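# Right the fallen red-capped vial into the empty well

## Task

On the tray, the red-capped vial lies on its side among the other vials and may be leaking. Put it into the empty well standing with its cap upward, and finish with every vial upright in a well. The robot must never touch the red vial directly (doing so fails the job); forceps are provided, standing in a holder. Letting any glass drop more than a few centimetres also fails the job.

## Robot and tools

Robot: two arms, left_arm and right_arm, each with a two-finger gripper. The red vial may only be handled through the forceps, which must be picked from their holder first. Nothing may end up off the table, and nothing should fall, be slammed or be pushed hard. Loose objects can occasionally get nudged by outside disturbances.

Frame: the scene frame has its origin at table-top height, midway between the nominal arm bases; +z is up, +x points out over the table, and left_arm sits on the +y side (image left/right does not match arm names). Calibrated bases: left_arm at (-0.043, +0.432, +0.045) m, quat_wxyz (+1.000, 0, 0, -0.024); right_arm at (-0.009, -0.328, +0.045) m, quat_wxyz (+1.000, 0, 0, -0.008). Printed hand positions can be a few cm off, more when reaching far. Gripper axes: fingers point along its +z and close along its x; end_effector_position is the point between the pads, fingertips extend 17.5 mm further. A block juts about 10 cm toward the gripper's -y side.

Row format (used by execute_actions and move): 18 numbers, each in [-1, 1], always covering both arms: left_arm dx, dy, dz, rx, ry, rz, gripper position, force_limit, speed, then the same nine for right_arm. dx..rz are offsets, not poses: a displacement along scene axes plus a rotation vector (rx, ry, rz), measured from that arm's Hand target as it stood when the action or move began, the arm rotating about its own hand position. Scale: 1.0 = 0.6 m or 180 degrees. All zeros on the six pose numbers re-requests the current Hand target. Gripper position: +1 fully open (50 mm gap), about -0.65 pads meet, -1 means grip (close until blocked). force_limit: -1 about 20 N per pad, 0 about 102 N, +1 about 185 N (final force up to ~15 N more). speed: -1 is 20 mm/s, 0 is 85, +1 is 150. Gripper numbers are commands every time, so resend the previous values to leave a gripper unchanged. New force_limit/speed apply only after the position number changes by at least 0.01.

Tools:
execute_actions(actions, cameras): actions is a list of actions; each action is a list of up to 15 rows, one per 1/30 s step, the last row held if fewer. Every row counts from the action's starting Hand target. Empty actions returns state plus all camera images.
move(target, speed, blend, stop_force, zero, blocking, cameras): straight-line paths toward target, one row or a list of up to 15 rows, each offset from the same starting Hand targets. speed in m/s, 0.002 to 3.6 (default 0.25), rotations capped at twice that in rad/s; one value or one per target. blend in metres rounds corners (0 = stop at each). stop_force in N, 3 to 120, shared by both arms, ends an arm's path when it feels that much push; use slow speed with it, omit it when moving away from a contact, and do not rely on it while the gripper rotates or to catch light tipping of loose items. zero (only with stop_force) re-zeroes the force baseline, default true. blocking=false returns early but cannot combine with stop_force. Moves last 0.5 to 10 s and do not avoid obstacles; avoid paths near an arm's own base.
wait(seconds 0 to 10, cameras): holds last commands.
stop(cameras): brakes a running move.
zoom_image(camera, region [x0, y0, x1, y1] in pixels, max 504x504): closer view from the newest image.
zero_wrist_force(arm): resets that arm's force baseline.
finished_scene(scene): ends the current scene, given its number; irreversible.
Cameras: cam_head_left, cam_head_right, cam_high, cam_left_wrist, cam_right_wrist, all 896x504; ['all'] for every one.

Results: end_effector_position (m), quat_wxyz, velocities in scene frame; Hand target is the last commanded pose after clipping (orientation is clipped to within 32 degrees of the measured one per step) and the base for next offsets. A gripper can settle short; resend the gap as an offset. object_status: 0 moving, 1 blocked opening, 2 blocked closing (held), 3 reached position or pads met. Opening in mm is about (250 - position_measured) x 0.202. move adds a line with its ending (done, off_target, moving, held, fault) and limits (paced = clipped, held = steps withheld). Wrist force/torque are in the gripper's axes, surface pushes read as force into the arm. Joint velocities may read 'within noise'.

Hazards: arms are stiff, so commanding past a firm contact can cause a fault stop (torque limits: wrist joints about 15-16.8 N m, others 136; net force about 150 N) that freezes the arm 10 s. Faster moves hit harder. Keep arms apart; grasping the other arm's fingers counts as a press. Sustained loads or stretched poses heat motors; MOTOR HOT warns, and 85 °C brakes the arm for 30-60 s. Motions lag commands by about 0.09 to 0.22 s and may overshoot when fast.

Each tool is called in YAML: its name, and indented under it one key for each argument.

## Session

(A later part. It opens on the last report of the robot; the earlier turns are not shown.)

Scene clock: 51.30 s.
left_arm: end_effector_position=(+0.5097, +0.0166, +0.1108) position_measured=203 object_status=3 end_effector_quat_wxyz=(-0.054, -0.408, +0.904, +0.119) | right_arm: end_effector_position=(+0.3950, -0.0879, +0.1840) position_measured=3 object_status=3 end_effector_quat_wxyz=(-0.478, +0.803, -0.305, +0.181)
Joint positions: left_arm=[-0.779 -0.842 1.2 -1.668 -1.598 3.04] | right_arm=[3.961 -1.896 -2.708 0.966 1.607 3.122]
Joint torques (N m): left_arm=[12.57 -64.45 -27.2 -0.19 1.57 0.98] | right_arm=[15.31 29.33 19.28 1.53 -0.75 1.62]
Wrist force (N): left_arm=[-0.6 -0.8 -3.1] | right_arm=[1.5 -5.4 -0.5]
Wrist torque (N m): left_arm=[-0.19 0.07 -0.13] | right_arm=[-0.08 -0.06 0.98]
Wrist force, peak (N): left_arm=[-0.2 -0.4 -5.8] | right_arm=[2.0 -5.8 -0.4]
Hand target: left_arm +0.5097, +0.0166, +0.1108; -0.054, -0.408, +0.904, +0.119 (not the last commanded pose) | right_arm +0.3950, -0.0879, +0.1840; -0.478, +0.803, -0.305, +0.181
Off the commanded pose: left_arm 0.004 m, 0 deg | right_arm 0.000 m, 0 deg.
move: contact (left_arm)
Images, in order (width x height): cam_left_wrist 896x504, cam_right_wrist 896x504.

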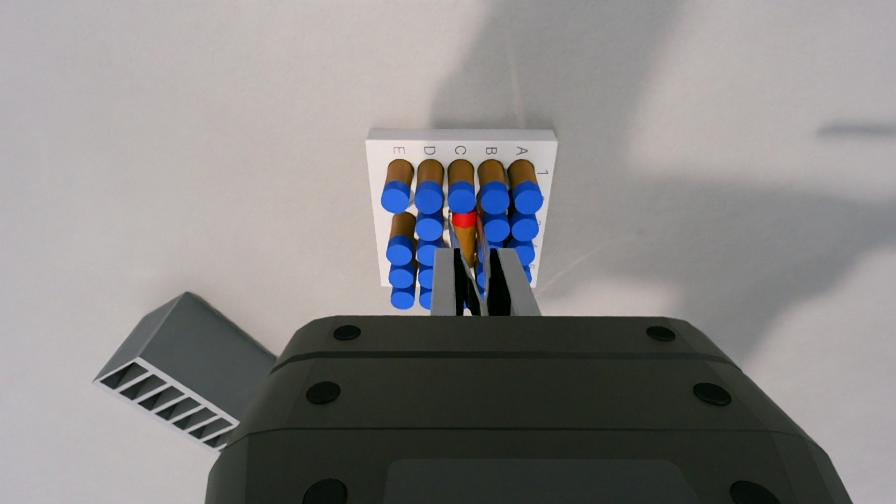

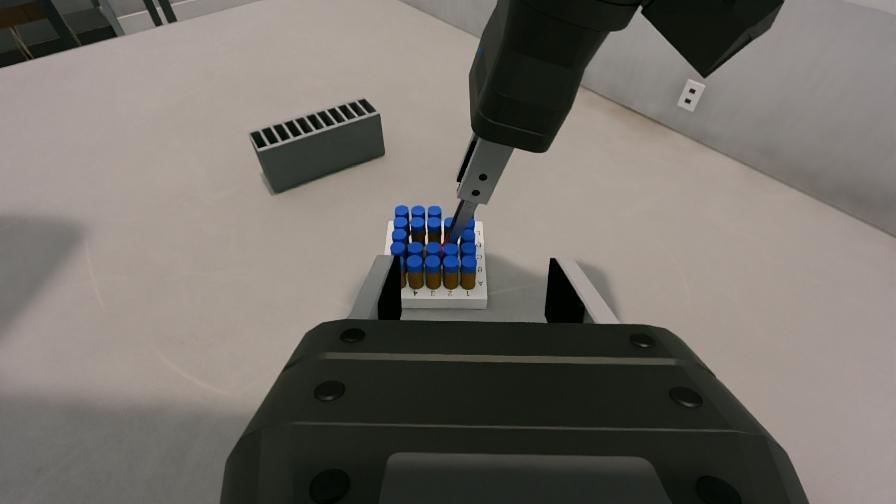

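move:
  target:
    - [0, 0, 0.0022, 0, 0, 0, -0.34, -1, -1, 0, 0, 0, 0, 0, 0, 1, 1, 1]
    - [0, 0, 0.0022, 0, 0, 0, -0.4, -1, -1, 0, 0, 0, 0, 0, 0, 1, 1, 1]
  speed: 0.01
  cameras: ["cam_left_wrist", "cam_right_wrist"]

zoom_image:
  camera: "cam_left_wrist"
  region: [410, 140, 510, 260]

zoom_image:
  camera: "cam_right_wrist"
  region: [400, 190, 480, 290]

Scene clock: 52.80 s.
left_arm: end_effector_position=(+0.5097, +0.0166, +0.1121) position_measured=212 object_status=3 end_effector_quat_wxyz=(-0.054, -0.408, +0.904, +0.119) | right_arm: end_effector_position=(+0.3950, -0.0879, +0.1840) position_measured=3 object_status=3 end_effector_quat_wxyz=(-0.478, +0.803, -0.305, +0.181)
Joint positions: left_arm=[-0.779 -0.843 1.198 -1.665 -1.598 3.04] | right_arm=[3.961 -1.896 -2.708 0.966 1.607 3.122]
Joint torques (N m): left_arm=[13.48 -61.07 -22.56 -3.38 1.4 1.08] | right_arm=[14.72 30.09 18.13 1.68 -0.7 1.46]
Wrist force (N): left_arm=[-0.4 -0.5 0.9] | right_arm=[1.9 -5.4 -0.4]
Wrist torque (N m): left_arm=[-0.15 0.05 -0.13] | right_arm=[-0.07 -0.10 0.99]
Wrist force, peak (N): left_arm=[-0.4 -0.6 -3.1] | right_arm=[1.9 -5.8 -0.3]
Hand target: left_arm +0.5097, +0.0166, +0.1121; -0.054, -0.408, +0.904, +0.119 | right_arm +0.3950, -0.0879, +0.1840; -0.478, +0.803, -0.305, +0.181
Off the commanded pose: left_arm 0.000 m, 0 deg | right_arm 0.000 m, 0 deg.
move: done
Images, in order (width x height): cam_left_wrist 896x504, cam_right_wrist 896x504.

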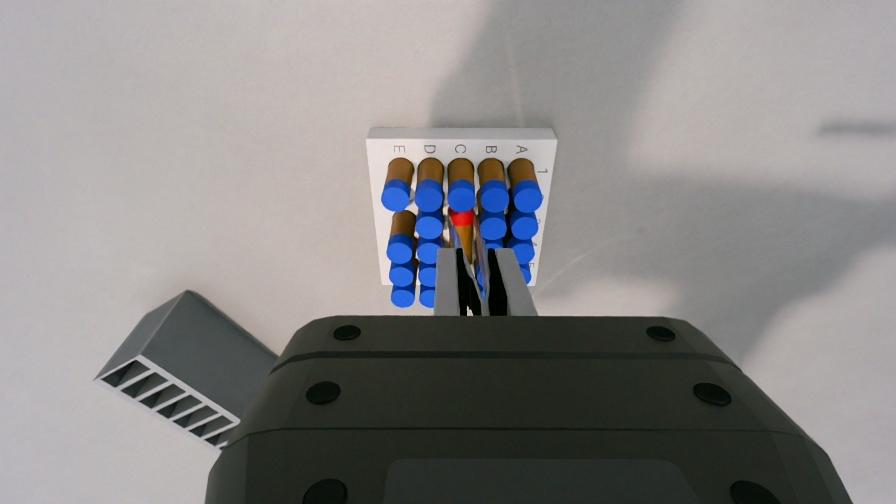

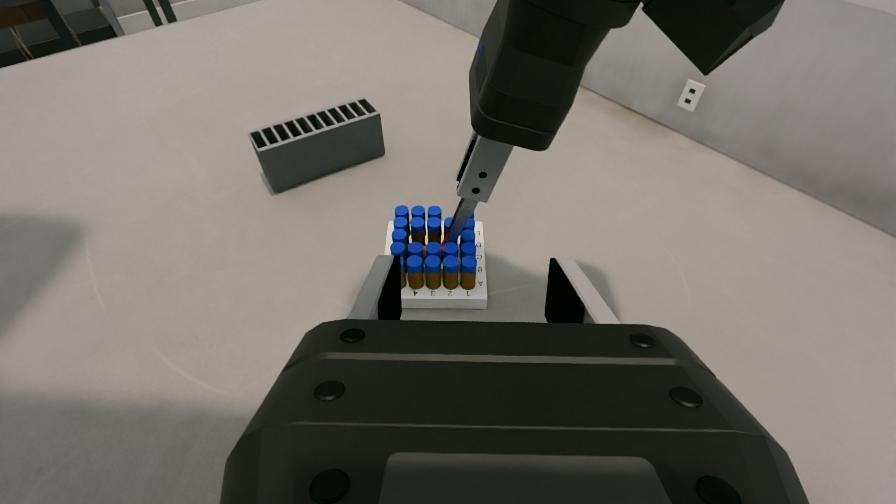

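Scaled by 4.200 from the camera's 896x504 image, which has a finer 1280x720 frame.

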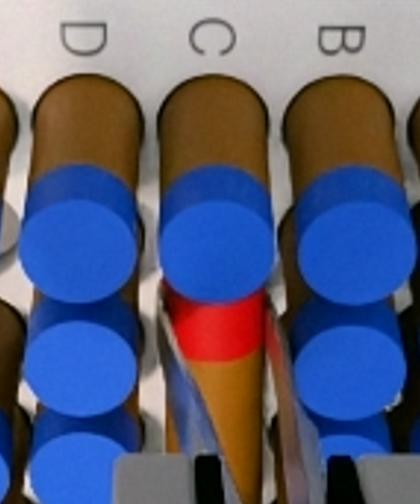

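Scaled by 5.040 from the camera's 896x504 image, which has a finer 1280x720 frame.

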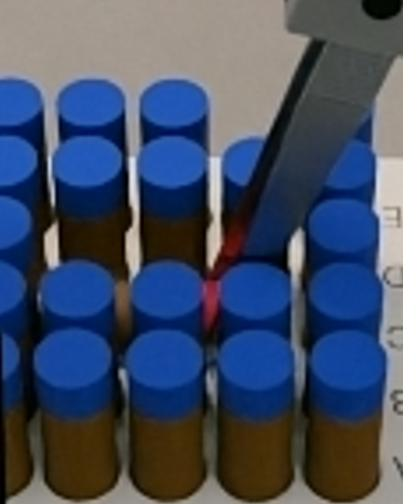

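zoom_image:
  camera: "cam_left_wrist"
  region: [440, 195, 490, 250]

zoom_image:
  camera: "cam_right_wrist"
  region: [425, 225, 460, 265]

Scaled by 9.164 from the camera's 896x504 image, which has a finer 1280x720 frame.

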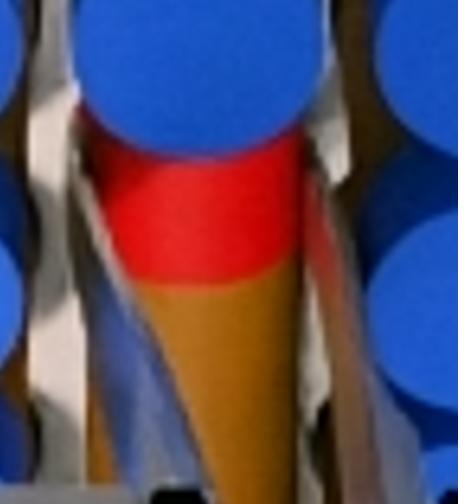

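Scaled by 12.600 from the camera's 896x504 image, which has a finer 1280x720 frame.

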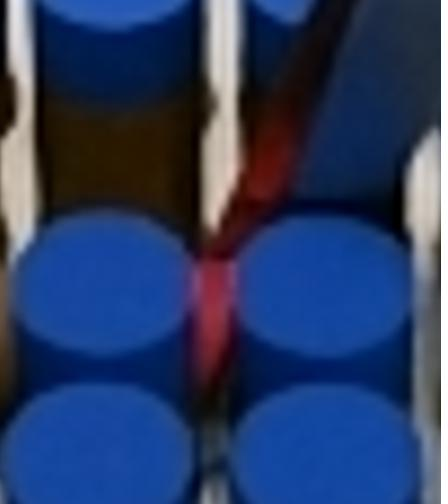

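move:
  target: [0, 0, 0.0117, 0, 0, 0, -0.4, -1, -1, 0, 0, 0, 0, 0, 0, 1, 1, 1]
  speed: 0.01
  cameras: ["cam_left_wrist", "cam_right_wrist"]

zoom_image:
  camera: "cam_left_wrist"
  region: [410, 140, 510, 260]

zoom_image:
  camera: "cam_right_wrist"
  region: [400, 190, 480, 290]

Scene clock: 54.40 s.
left_arm: end_effector_position=(+0.5097, +0.0166, +0.1192) position_measured=212 object_status=3 end_effector_quat_wxyz=(-0.054, -0.408, +0.904, +0.119) | right_arm: end_effector_position=(+0.3950, -0.0879, +0.1840) position_measured=3 object_status=3 end_effector_quat_wxyz=(-0.478, +0.803, -0.305, +0.181)
Joint positions: left_arm=[-0.779 -0.849 1.19 -1.651 -1.598 3.04] | right_arm=[3.961 -1.896 -2.708 0.966 1.607 3.122]
Joint torques (N m): left_arm=[12.43 -58.35 -22.96 -2.39 1.51 0.78] | right_arm=[16.13 30.75 18.83 1.52 -0.78 1.54]
Wrist force (N): left_arm=[-0.3 -0.5 1.2] | right_arm=[1.8 -5.9 -0.3]
Wrist torque (N m): left_arm=[-0.15 0.04 -0.13] | right_arm=[-0.16 -0.10 0.99]
Wrist force, peak (N): left_arm=[-0.3 -0.9 1.5] | right_arm=[1.8 -5.9 -0.3]
Hand target: left_arm +0.5097, +0.0166, +0.1191; -0.054, -0.408, +0.904, +0.119 | right_arm +0.3950, -0.0879, +0.1840; -0.478, +0.803, -0.305, +0.181
Off the commanded pose: left_arm 0.000 m, 0 deg | right_arm 0.000 m, 0 deg.
move: done
Images, in order (width x height): cam_left_wrist 896x504, cam_right_wrist 896x504.

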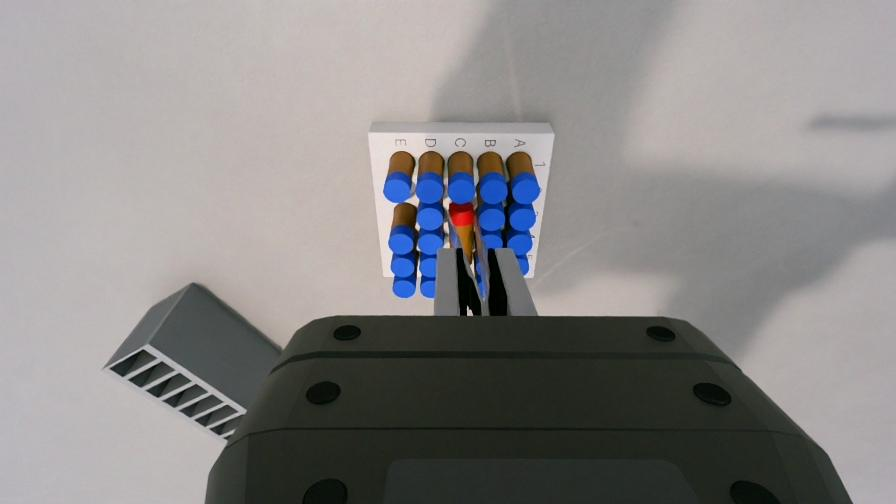

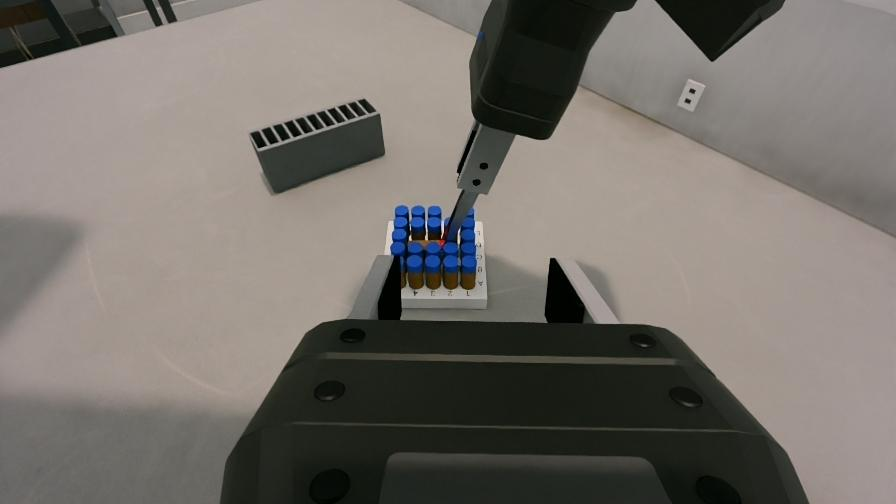

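Scaled by 4.200 from the camera's 896x504 image, which has a finer 1280x720 frame.

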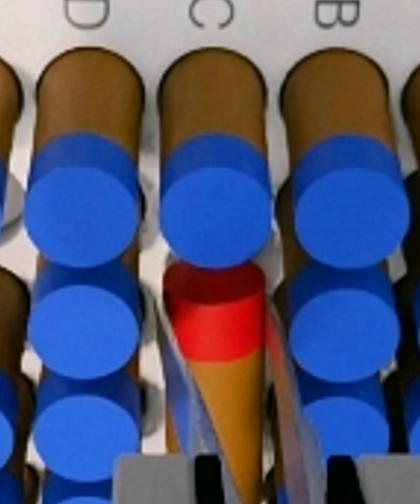

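Scaled by 5.040 from the camera's 896x504 image, which has a finer 1280x720 frame.

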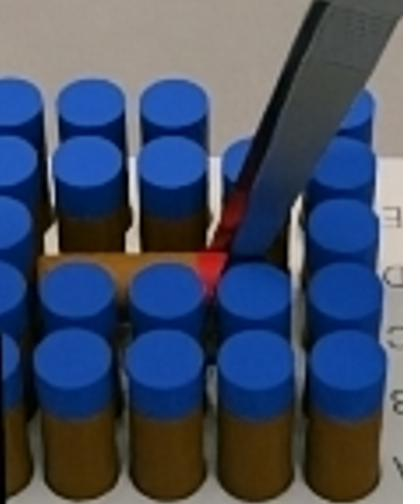

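move:
  target:
    - [0, 0, 0.06, 0, 0, 0, -0.4, -1, -1, 0, 0, 0, 0, 0, 0, 1, 1, 1]
    - [0, 0, 0.22, 0, 0, 0, -0.4, -1, -1, 0, 0, 0, 0, 0, 0, 1, 1, 1]
  speed: [0.02, 0.06]
  blend: [0.01, 0]
  cameras: ["cam_left_wrist", "cam_right_wrist"]

zoom_image:
  camera: "cam_left_wrist"
  region: [390, 140, 530, 260]

zoom_image:
  camera: "cam_right_wrist"
  region: [380, 20, 560, 200]

Scene clock: 58.40 s.
left_arm: end_effector_position=(+0.5097, +0.0166, +0.2512) position_measured=212 object_status=3 end_effector_quat_wxyz=(-0.053, -0.408, +0.904, +0.119) | right_arm: end_effector_position=(+0.3950, -0.0879, +0.1840) position_measured=3 object_status=3 end_effector_quat_wxyz=(-0.478, +0.803, -0.305, +0.181)
Joint positions: left_arm=[-0.779 -0.917 0.961 -1.354 -1.598 3.04] | right_arm=[3.961 -1.896 -2.708 0.966 1.607 3.122]
Joint torques (N m): left_arm=[10.64 -42.05 -17.03 -4.15 1.29 -0.3] | right_arm=[15.47 29.85 19 1.59 -0.66 1.47]
Wrist force (N): left_arm=[-0.4 -0.8 1.3] | right_arm=[1.7 -5.5 -0.3]
Wrist torque (N m): left_arm=[-0.21 0.05 -0.13] | right_arm=[-0.11 -0.08 0.99]
Wrist force, peak (N): left_arm=[-0.6 -0.7 2.0] | right_arm=[1.8 -5.8 -0.4]
Hand target: left_arm +0.5097, +0.0166, +0.2511; -0.054, -0.408, +0.904, +0.119 | right_arm +0.3950, -0.0879, +0.1840; -0.478, +0.803, -0.305, +0.181
Off the commanded pose: left_arm 0.000 m, 0 deg | right_arm 0.000 m, 0 deg.
move: done
Images, in order (width x height): cam_left_wrist 896x504, cam_right_wrist 896x504.

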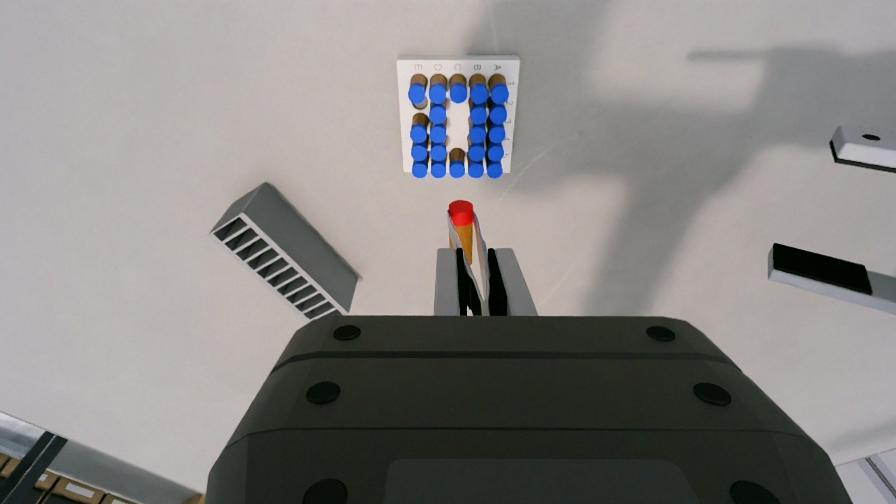

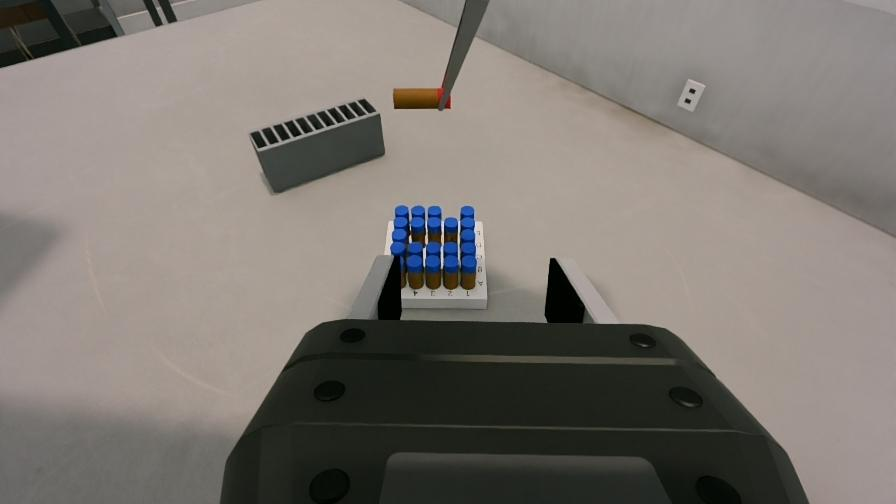

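Scaled by 3.600 from the camera's 896x504 image, which has a finer 1280x720 frame.

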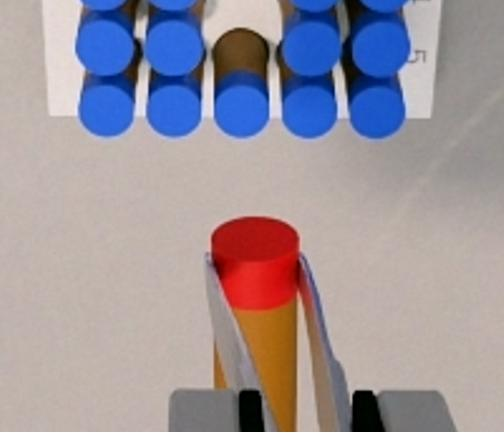

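Scaled by 2.800 from the camera's 896x504 image, which has a finer 1280x720 frame.

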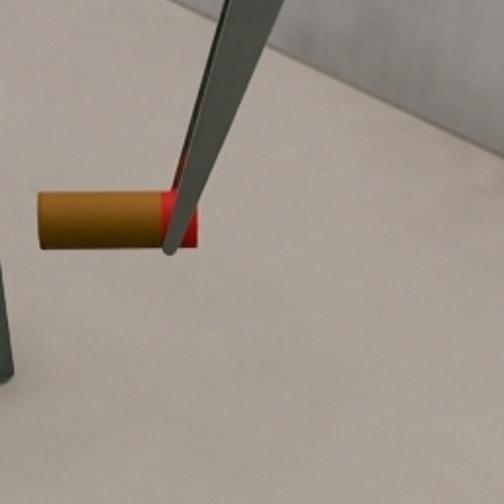

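move:
  target:
    - [0.1123, 0.1812, 0.08, 0, 0, -0.5, -0.4, -1, -1, 0, 0, 0, 0, 0, 0, 1, 1, 1]
  speed: 0.2
  cameras: ["cam_left_wrist", "cam_right_wrist", "cam_high"]

Scene clock: 63.83 s.
left_arm: end_effector_position=(+0.5771, +0.1254, +0.2992) position_measured=212 object_status=3 end_effector_quat_wxyz=(+0.046, +0.350, +0.928, +0.122) | right_arm: end_effector_position=(+0.3950, -0.0879, +0.1840) position_measured=3 object_status=3 end_effector_quat_wxyz=(-0.478, +0.803, -0.305, +0.181)
Joint positions: left_arm=[-0.703 -1.147 1.259 -1.676 -1.309 4.681] | right_arm=[3.961 -1.896 -2.708 0.966 1.607 3.122]
Joint torques (N m): left_arm=[-13.65 -34.15 -31.18 -1.76 -1.34 1.26] | right_arm=[15.76 29.05 18.76 1.74 -0.63 1.37]
Wrist force (N): left_arm=[-0.4 -0.5 1.0] | right_arm=[1.6 -5.5 -0.4]
Wrist torque (N m): left_arm=[-0.16 0.05 -0.13] | right_arm=[-0.09 -0.06 0.99]
Wrist force, peak (N): left_arm=[-0.3 -1.0 1.4] | right_arm=[1.8 -5.8 -0.2]
Hand target: left_arm +0.5771, +0.1253, +0.2991; +0.046, +0.350, +0.927, +0.122 | right_arm +0.3950, -0.0879, +0.1840; -0.478, +0.803, -0.305, +0.181
Off the commanded pose: left_arm 0.000 m, 0 deg | right_arm 0.000 m, 0 deg.
move: done
Images, in order (width x height): cam_high 896x504, cam_left_wrist 896x504, cam_right_wrist 896x504.

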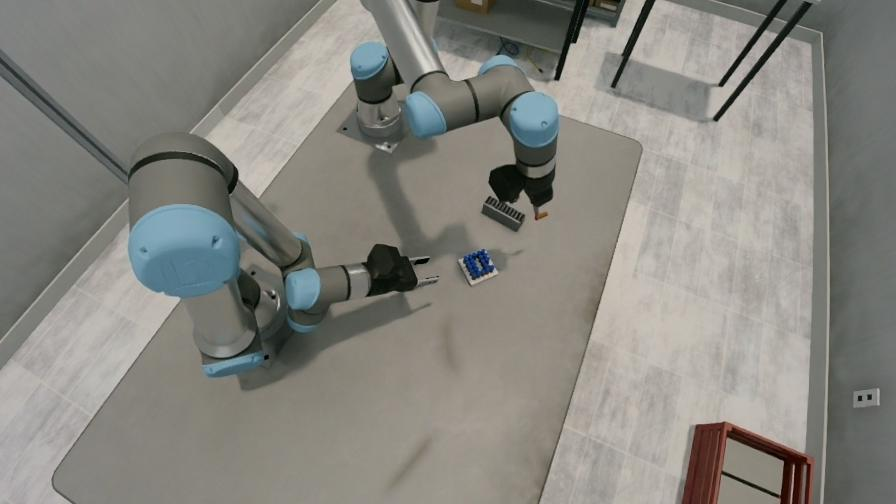

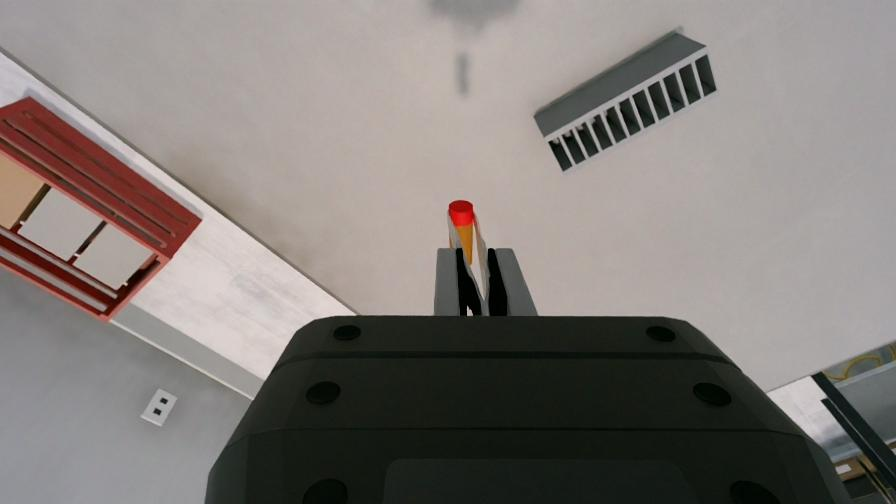

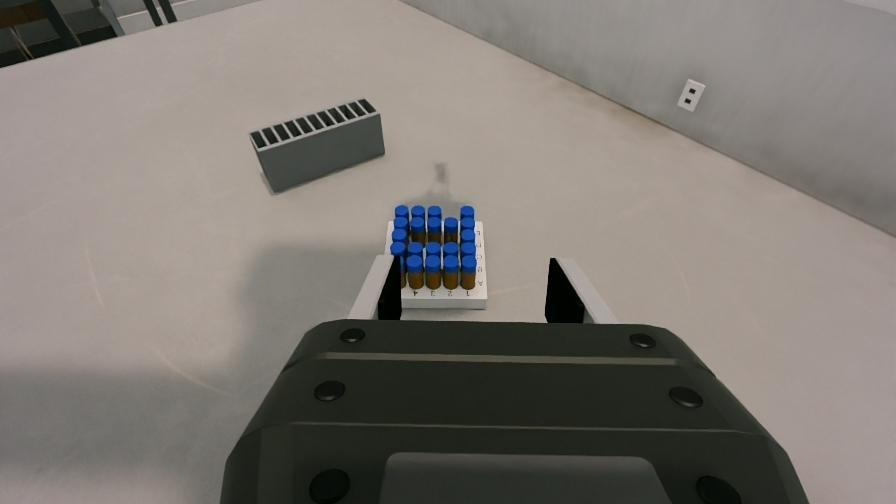

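move:
  target:
    - [0, 0, -0.18, -0.3751, 0.3307, 0, -0.4, -1, -1, 0, 0, 0, 0, 0, 0, 1, 1, 1]
  speed: 0.2
  cameras: ["all"]

Scene clock: 67.53 s.
left_arm: end_effector_position=(+0.5773, +0.1254, +0.2152) position_measured=212 object_status=3 end_effector_quat_wxyz=(-0.162, +0.313, +0.831, -0.432) | right_arm: end_effector_position=(+0.3950, -0.0879, +0.1840) position_measured=3 object_status=3 end_effector_quat_wxyz=(-0.478, +0.803, -0.305, +0.181)
Joint positions: left_arm=[-0.315 -0.802 1.071 -1.38 -2.445 5.286] | right_arm=[3.961 -1.896 -2.708 0.966 1.607 3.122]
Joint torques (N m): left_arm=[-8.77 -68.19 -15.06 -3.79 0.69 -1.59] | right_arm=[15.33 30.21 18.53 1.72 -0.57 1.38]
Wrist force (N): left_arm=[-0.1 0.1 -0.9] | right_arm=[1.7 -5.9 -0.5]
Wrist torque (N m): left_arm=[0.10 0.00 -0.24] | right_arm=[-0.17 -0.08 0.99]
Wrist force, peak (N): left_arm=[1.5 6.9 1.2] | right_arm=[1.7 -5.9 -0.5]
Hand target: left_arm +0.5772, +0.1253, +0.2152; -0.162, +0.313, +0.831, -0.432 (not the last commanded pose) | right_arm +0.3950, -0.0879, +0.1840; -0.478, +0.803, -0.305, +0.181
Off the commanded pose: left_arm 0.024 m, 20 deg | right_arm 0.000 m, 0 deg.
move: held (left_arm; a check stopped the path); limits=held
pose unreachable (left arm): on one or more control steps of this call, first in action 0 (counted from 0), this arm could not follow its commanded pose, so it was not sent that pose on those steps. It may still have moved: this result reports where it is.
cause: moving toward the commanded pose would bring two parts of the arm too close to each other (its gripper and another part of the arm, with joints 4 (wrist 1) to 6 (wrist 3) between them, 4 mm apart when it was first held).

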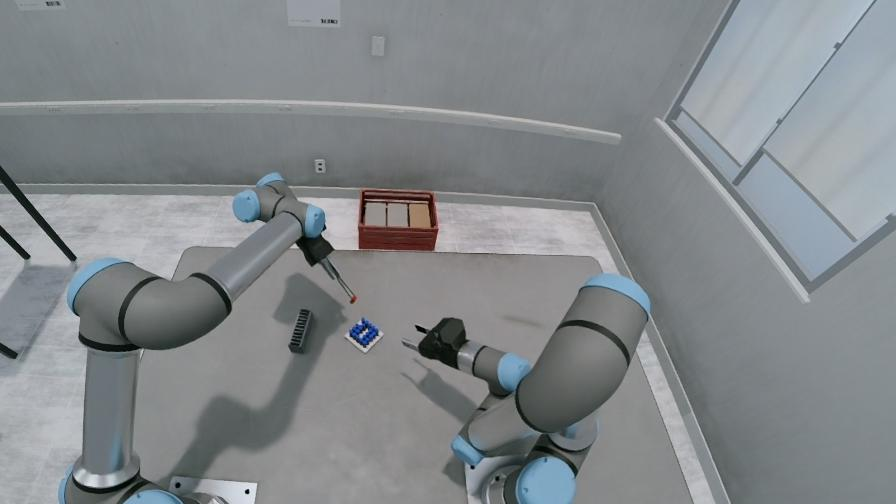

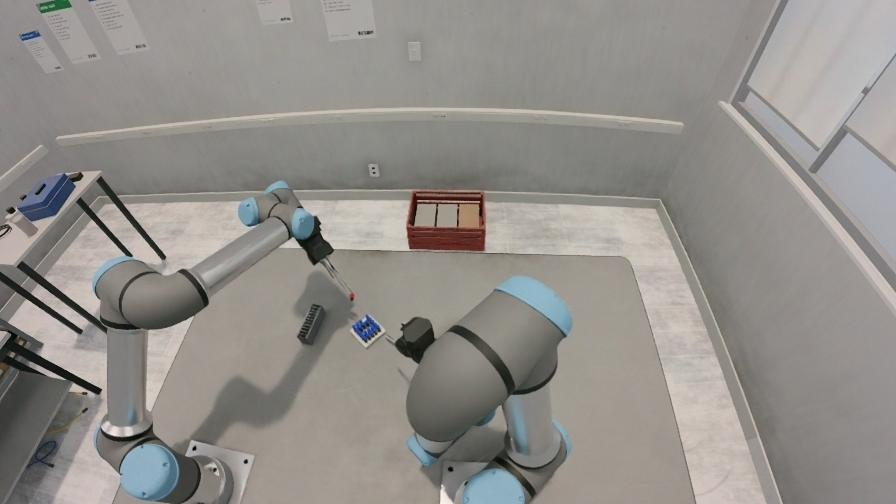

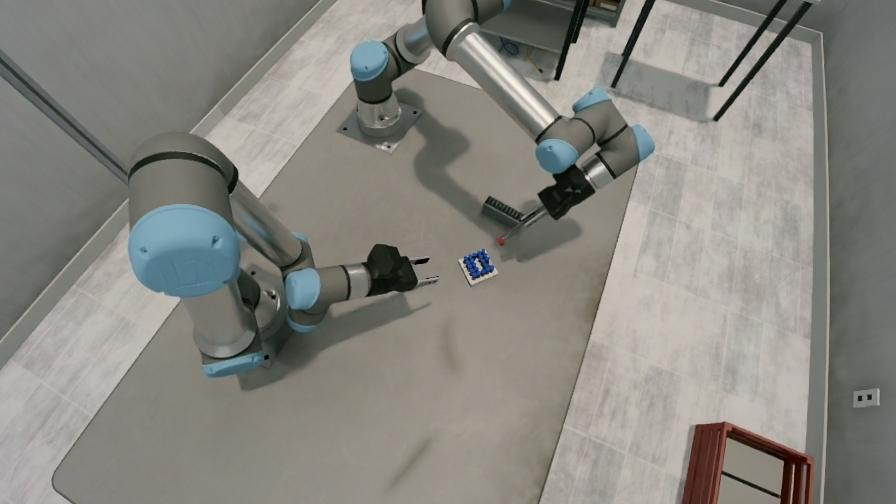

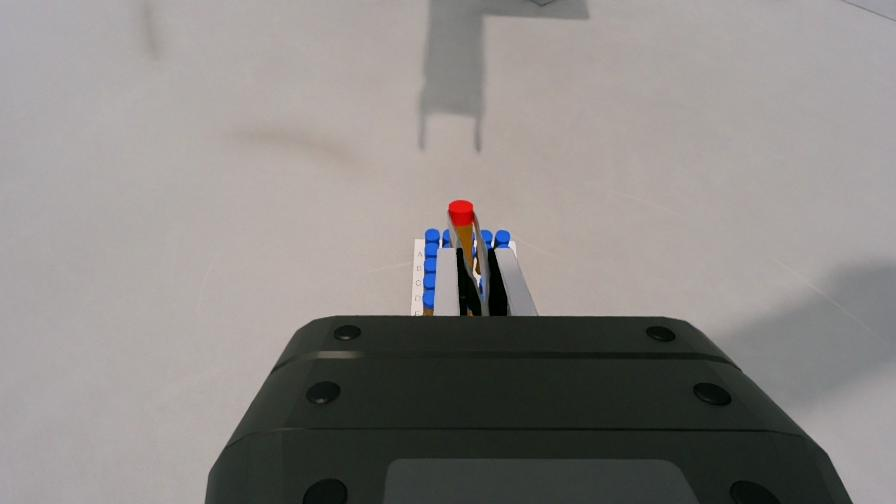

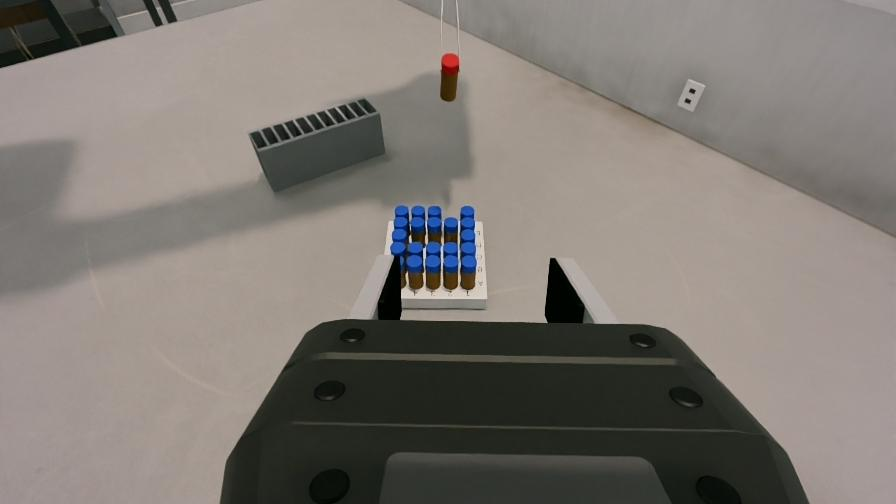

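move:
  target:
    - [-0.0247, 0.0127, 0, -0.0675, 0.0501, 0.0545, -0.4, -1, -1, 0, 0, 0, 0, 0, 0, 1, 1, 1]
  speed: 0.12
  cameras: ["cam_head_left", "cam_high", "cam_left_wrist", "cam_right_wrist"]

zoom_image:
  camera: "cam_high"
  region: [440, 60, 680, 300]

Scene clock: 72.27 s.
left_arm: end_effector_position=(+0.5769, +0.1252, +0.2152) position_measured=212 object_status=3 end_effector_quat_wxyz=(-0.162, +0.311, +0.830, -0.433) | right_arm: end_effector_position=(+0.3950, -0.0879, +0.1840) position_measured=3 object_status=3 end_effector_quat_wxyz=(-0.478, +0.803, -0.305, +0.181)
Joint positions: left_arm=[-0.314 -0.803 1.074 -1.381 -2.449 5.287] | right_arm=[3.961 -1.896 -2.708 0.966 1.607 3.122]
Joint torques (N m): left_arm=[-0.29 -64.74 -28.7 -2.99 0.61 -0.13] | right_arm=[15.4 29.83 18.52 1.96 -0.67 1.52]
Wrist force (N): left_arm=[-0.1 0.4 -0.9] | right_arm=[1.7 -5.4 -0.1]
Wrist torque (N m): left_arm=[0.14 0.00 -0.23] | right_arm=[-0.08 -0.09 0.99]
Wrist force, peak (N): left_arm=[1.0 1.8 -1.4] | right_arm=[1.9 -5.8 -0.5]
Hand target: left_arm +0.5769, +0.1252, +0.2152; -0.162, +0.311, +0.830, -0.433 (not the last commanded pose) | right_arm +0.3950, -0.0879, +0.1840; -0.478, +0.803, -0.305, +0.181
Off the commanded pose: left_arm 0.016 m, 18 deg | right_arm 0.000 m, 0 deg.
move: held (left_arm; a check stopped the path); limits=held
pose unreachable (left arm): on one or more control steps of this call, first in action 0 (counted from 0), this arm could not follow its commanded pose, so it was not sent that pose on those steps. It may still have moved: this result reports where it is.
cause: moving toward the commanded pose would bring two parts of the arm too close to each other (its gripper and another part of the arm, with joints 4 (wrist 1) to 6 (wrist 3) between them, 3 mm apart when it was first held).
Images, in order (width x height): cam_head_left 896x504, cam_high 896x504, cam_left_wrist 896x504, cam_right_wrist 896x504.

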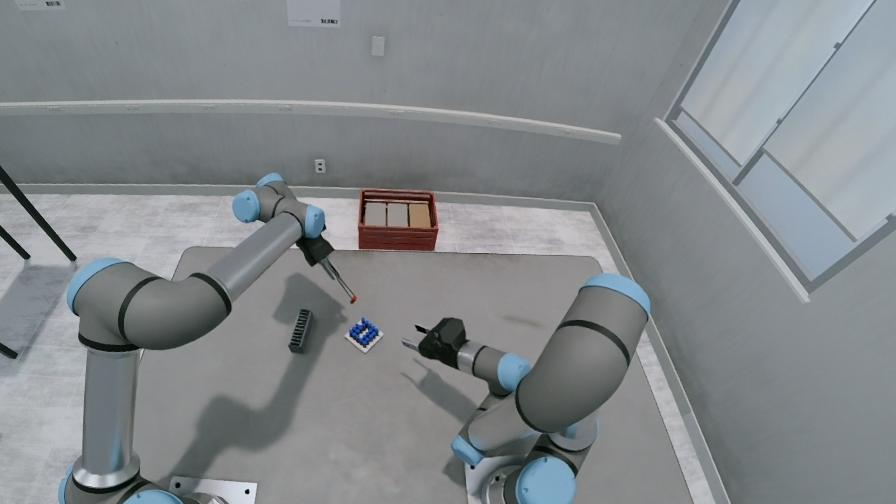

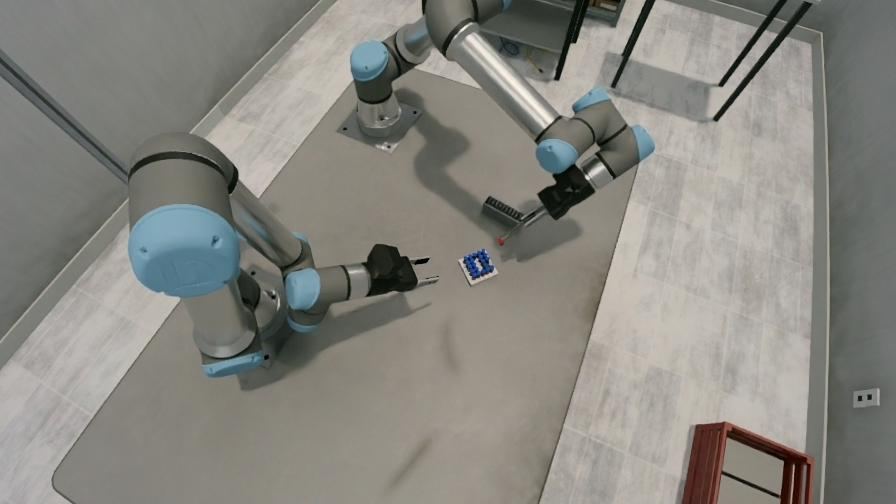

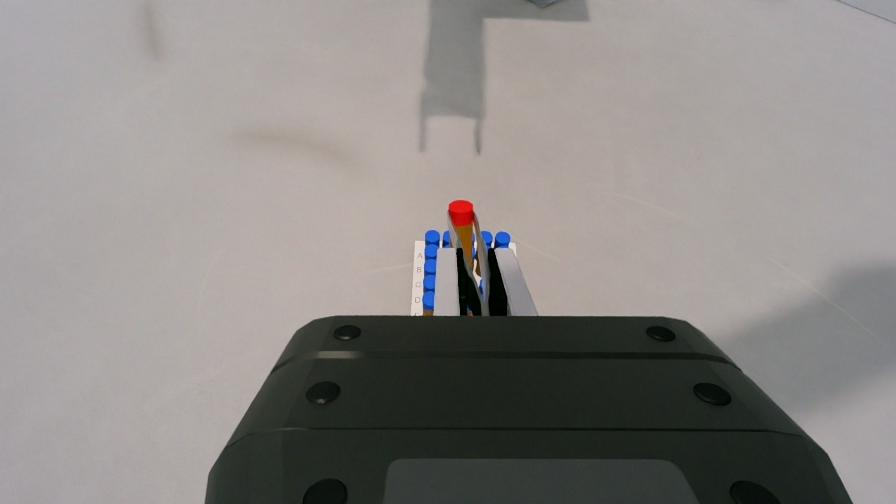

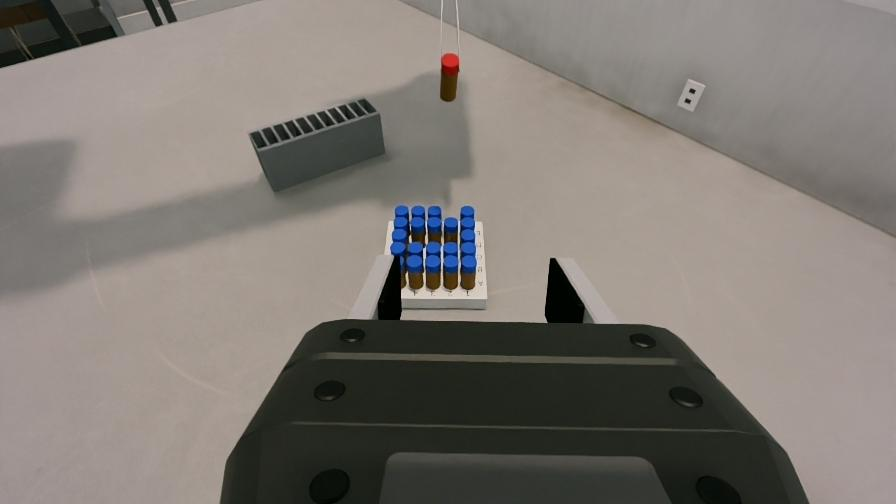

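Scaled by 2.100 from the camera's 896x504 image, which has a finer 1280x720 frame.

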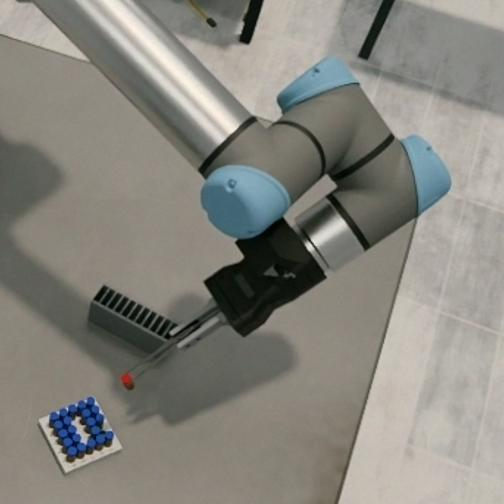

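move:
  target:
    - [-0.02, 0, 0, 0, 0, 0.0778, -0.4, -1, -1, 0, 0, 0, 0, 0, 0, 1, 1, 1]
  speed: 0.1

Scene clock: 73.23 s.
left_arm: end_effector_position=(+0.5767, +0.1252, +0.2152) position_measured=212 object_status=3 end_effector_quat_wxyz=(-0.161, +0.310, +0.831, -0.433) | right_arm: end_effector_position=(+0.3950, -0.0879, +0.1840) position_measured=3 object_status=3 end_effector_quat_wxyz=(-0.478, +0.803, -0.305, +0.181)
Joint positions: left_arm=[-0.314 -0.806 1.08 -1.388 -2.45 5.281] | right_arm=[3.961 -1.896 -2.708 0.966 1.607 3.122]
Joint torques (N m): left_arm=[4.47 -53.79 -29.77 -0.09 -1.26 1.36] | right_arm=[15.29 29.64 18.41 1.77 -0.42 1.4]
Wrist force (N): left_arm=[-0.3 0.1 -1.1] | right_arm=[1.7 -5.3 -0.5]
Wrist torque (N m): left_arm=[0.09 0.03 -0.23] | right_arm=[-0.07 -0.07 0.99]
Wrist force, peak (N): left_arm=[-0.6 0.5 -1.1] | right_arm=[1.9 -5.8 -0.5]
Hand target: left_arm +0.5767, +0.1252, +0.2151; -0.161, +0.310, +0.831, -0.433 (not the last commanded pose) | right_arm +0.3950, -0.0879, +0.1840; -0.478, +0.803, -0.305, +0.181
Off the commanded pose: left_arm 0.012 m, 14 deg | right_arm 0.000 m, 0 deg.
move: held (left_arm; a check stopped the path); limits=held
pose unreachable (left arm): on one or more control steps of this call, first in action 0 (counted from 0), this arm could not follow its commanded pose, so it was not sent that pose on those steps. It may still have moved: this result reports where it is.
cause: moving toward the commanded pose would bring two parts of the arm too close to each other (its gripper and another part of the arm, with joints 4 (wrist 1) to 6 (wrist 3) between them, 3 mm apart when it was first held).

move:
  target:
    - [0, 0, 0.1417, 0.2929, -0.2556, -0.0022, -0.4, -1, -1, 0, 0, 0, 0, 0, 0, 1, 1, 1]
    - [-0.1117, -0.181, 0.06, 0.4257, 0.0289, 0.4289, -0.4, -1, -1, 0, 0, 0, 0, 0, 0, 1, 1, 1]
  speed: 0.2
  blend: [0.01, 0]
  cameras: ["cam_left_wrist", "cam_right_wrist"]

Scene clock: 82.97 s.
left_arm: end_effector_position=(+0.5097, +0.0165, +0.2510) position_measured=212 object_status=3 end_effector_quat_wxyz=(-0.053, -0.408, +0.904, +0.119) end_effector_velocity=(+0.000, +0.001, +0.000) end_effector_angular_velocity=(+0.002, +0.000, +0.006) | right_arm: end_effector_position=(+0.3950, -0.0879, +0.1840) position_measured=3 object_status=3 end_effector_quat_wxyz=(-0.478, +0.803, -0.305, +0.181)
Joint positions: left_arm=[-0.779 -0.918 0.962 -1.356 -1.598 3.04] | right_arm=[3.961 -1.896 -2.708 0.966 1.607 3.122]
Joint velocities: left_arm=[0.001 -0.001 0.001 0.001 0 -0.005] | right_arm=[within noise]
Joint torques (N m): left_arm=[-6.88 -64.47 -16.99 -0.28 0.87 -1.55] | right_arm=[14.34 29.37 19.32 1.83 -0.58 1.36]
Wrist force (N): left_arm=[-0.5 -0.7 1.0] | right_arm=[2.0 -5.7 0.1]
Wrist torque (N m): left_arm=[-0.19 0.06 -0.01] | right_arm=[-0.14 -0.14 0.99]
Wrist force, peak (N): left_arm=[-0.9 -2.6 0.6] | right_arm=[1.7 -5.9 -0.3]
Hand target: left_arm +0.5097, +0.0166, +0.2511; -0.053, -0.408, +0.904, +0.119 | right_arm +0.3950, -0.0879, +0.1840; -0.478, +0.803, -0.305, +0.181
Off the commanded pose: left_arm 0.000 m, 0 deg | right_arm 0.000 m, 0 deg.
move: done
Images, in order (width x height): cam_left_wrist 896x504, cam_right_wrist 896x504.

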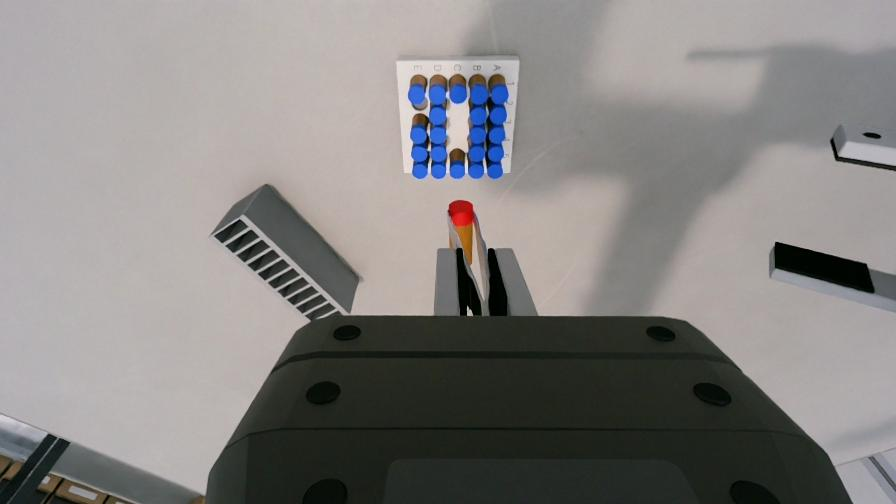

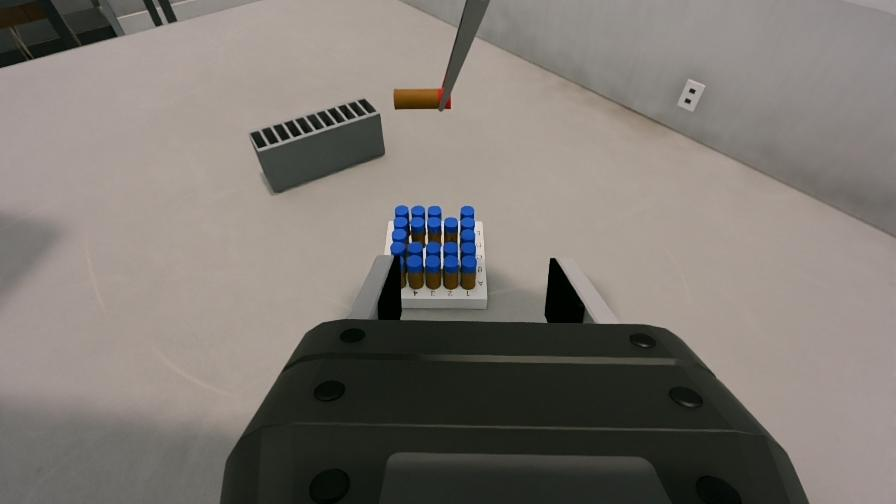

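move:
  target:
    - [0, 0, -0.2, 0, 0, 0, -0.4, -1, -1, 0, 0, 0, 0, 0, 0, 1, 1, 1]
  speed: 0.05
  cameras: ["cam_left_wrist", "cam_right_wrist"]

zoom_image:
  camera: "cam_left_wrist"
  region: [410, 140, 510, 260]

zoom_image:
  camera: "cam_right_wrist"
  region: [380, 170, 500, 290]

Scene clock: 86.00 s.
left_arm: end_effector_position=(+0.5096, +0.0166, +0.1309) position_measured=212 object_status=3 end_effector_quat_wxyz=(-0.053, -0.408, +0.904, +0.119) | right_arm: end_effector_position=(+0.3950, -0.0879, +0.1840) position_measured=3 object_status=3 end_effector_quat_wxyz=(-0.478, +0.803, -0.305, +0.181)
Joint positions: left_arm=[-0.779 -0.86 1.176 -1.628 -1.598 3.04] | right_arm=[3.961 -1.896 -2.708 0.966 1.607 3.122]
Joint torques (N m): left_arm=[11.35 -68.45 -30.3 -0.25 -1.19 0.02] | right_arm=[15.16 28.63 20.42 1.9 -0.55 1.42]
Wrist force (N): left_arm=[-0.4 -0.5 0.9] | right_arm=[1.9 -5.5 -0.2]
Wrist torque (N m): left_arm=[-0.15 0.04 0.01] | right_arm=[-0.10 -0.12 0.99]
Wrist force, peak (N): left_arm=[-0.4 -1.0 2.2] | right_arm=[1.8 -5.8 -0.3]
Hand target: left_arm +0.5097, +0.0166, +0.1311; -0.053, -0.408, +0.904, +0.119 | right_arm +0.3950, -0.0879, +0.1840; -0.478, +0.803, -0.305, +0.181
Off the commanded pose: left_arm 0.000 m, 0 deg | right_arm 0.000 m, 0 deg.
move: done
Images, in order (width x height): cam_left_wrist 896x504, cam_right_wrist 896x504.

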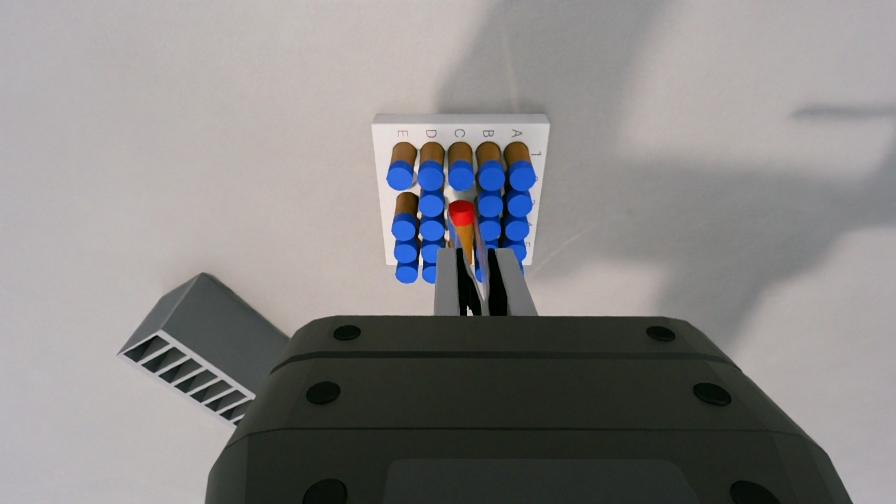

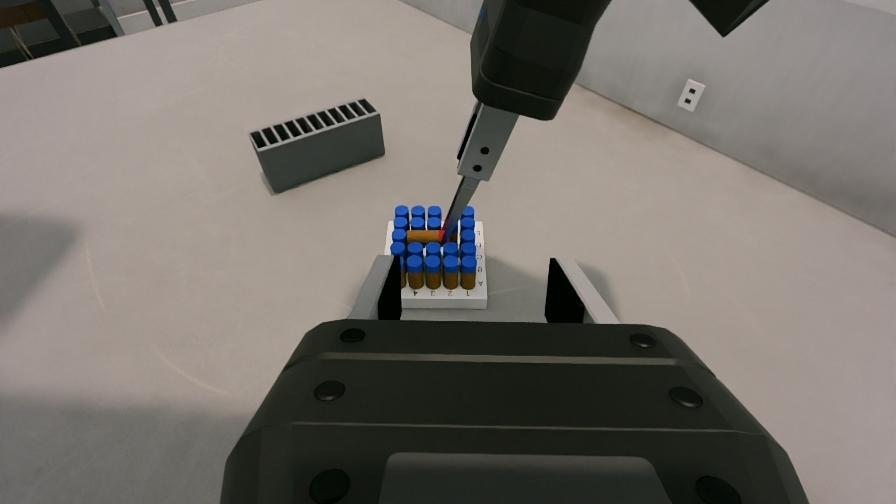

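Scaled by 4.200 from the camera's 896x504 image, which has a finer 1280x720 frame.

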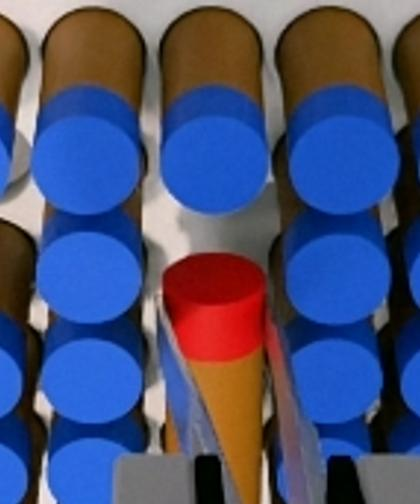

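Scaled by 4.200 from the camera's 896x504 image, which has a finer 1280x720 frame.

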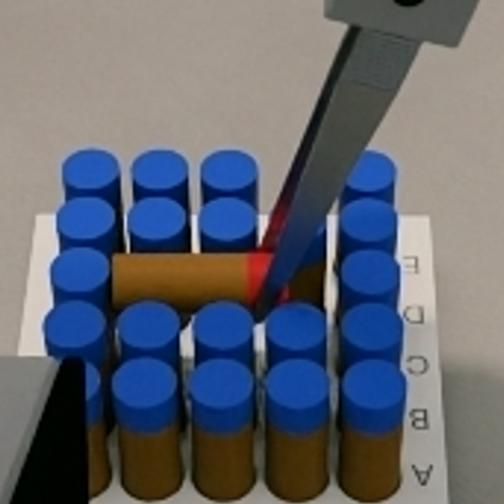

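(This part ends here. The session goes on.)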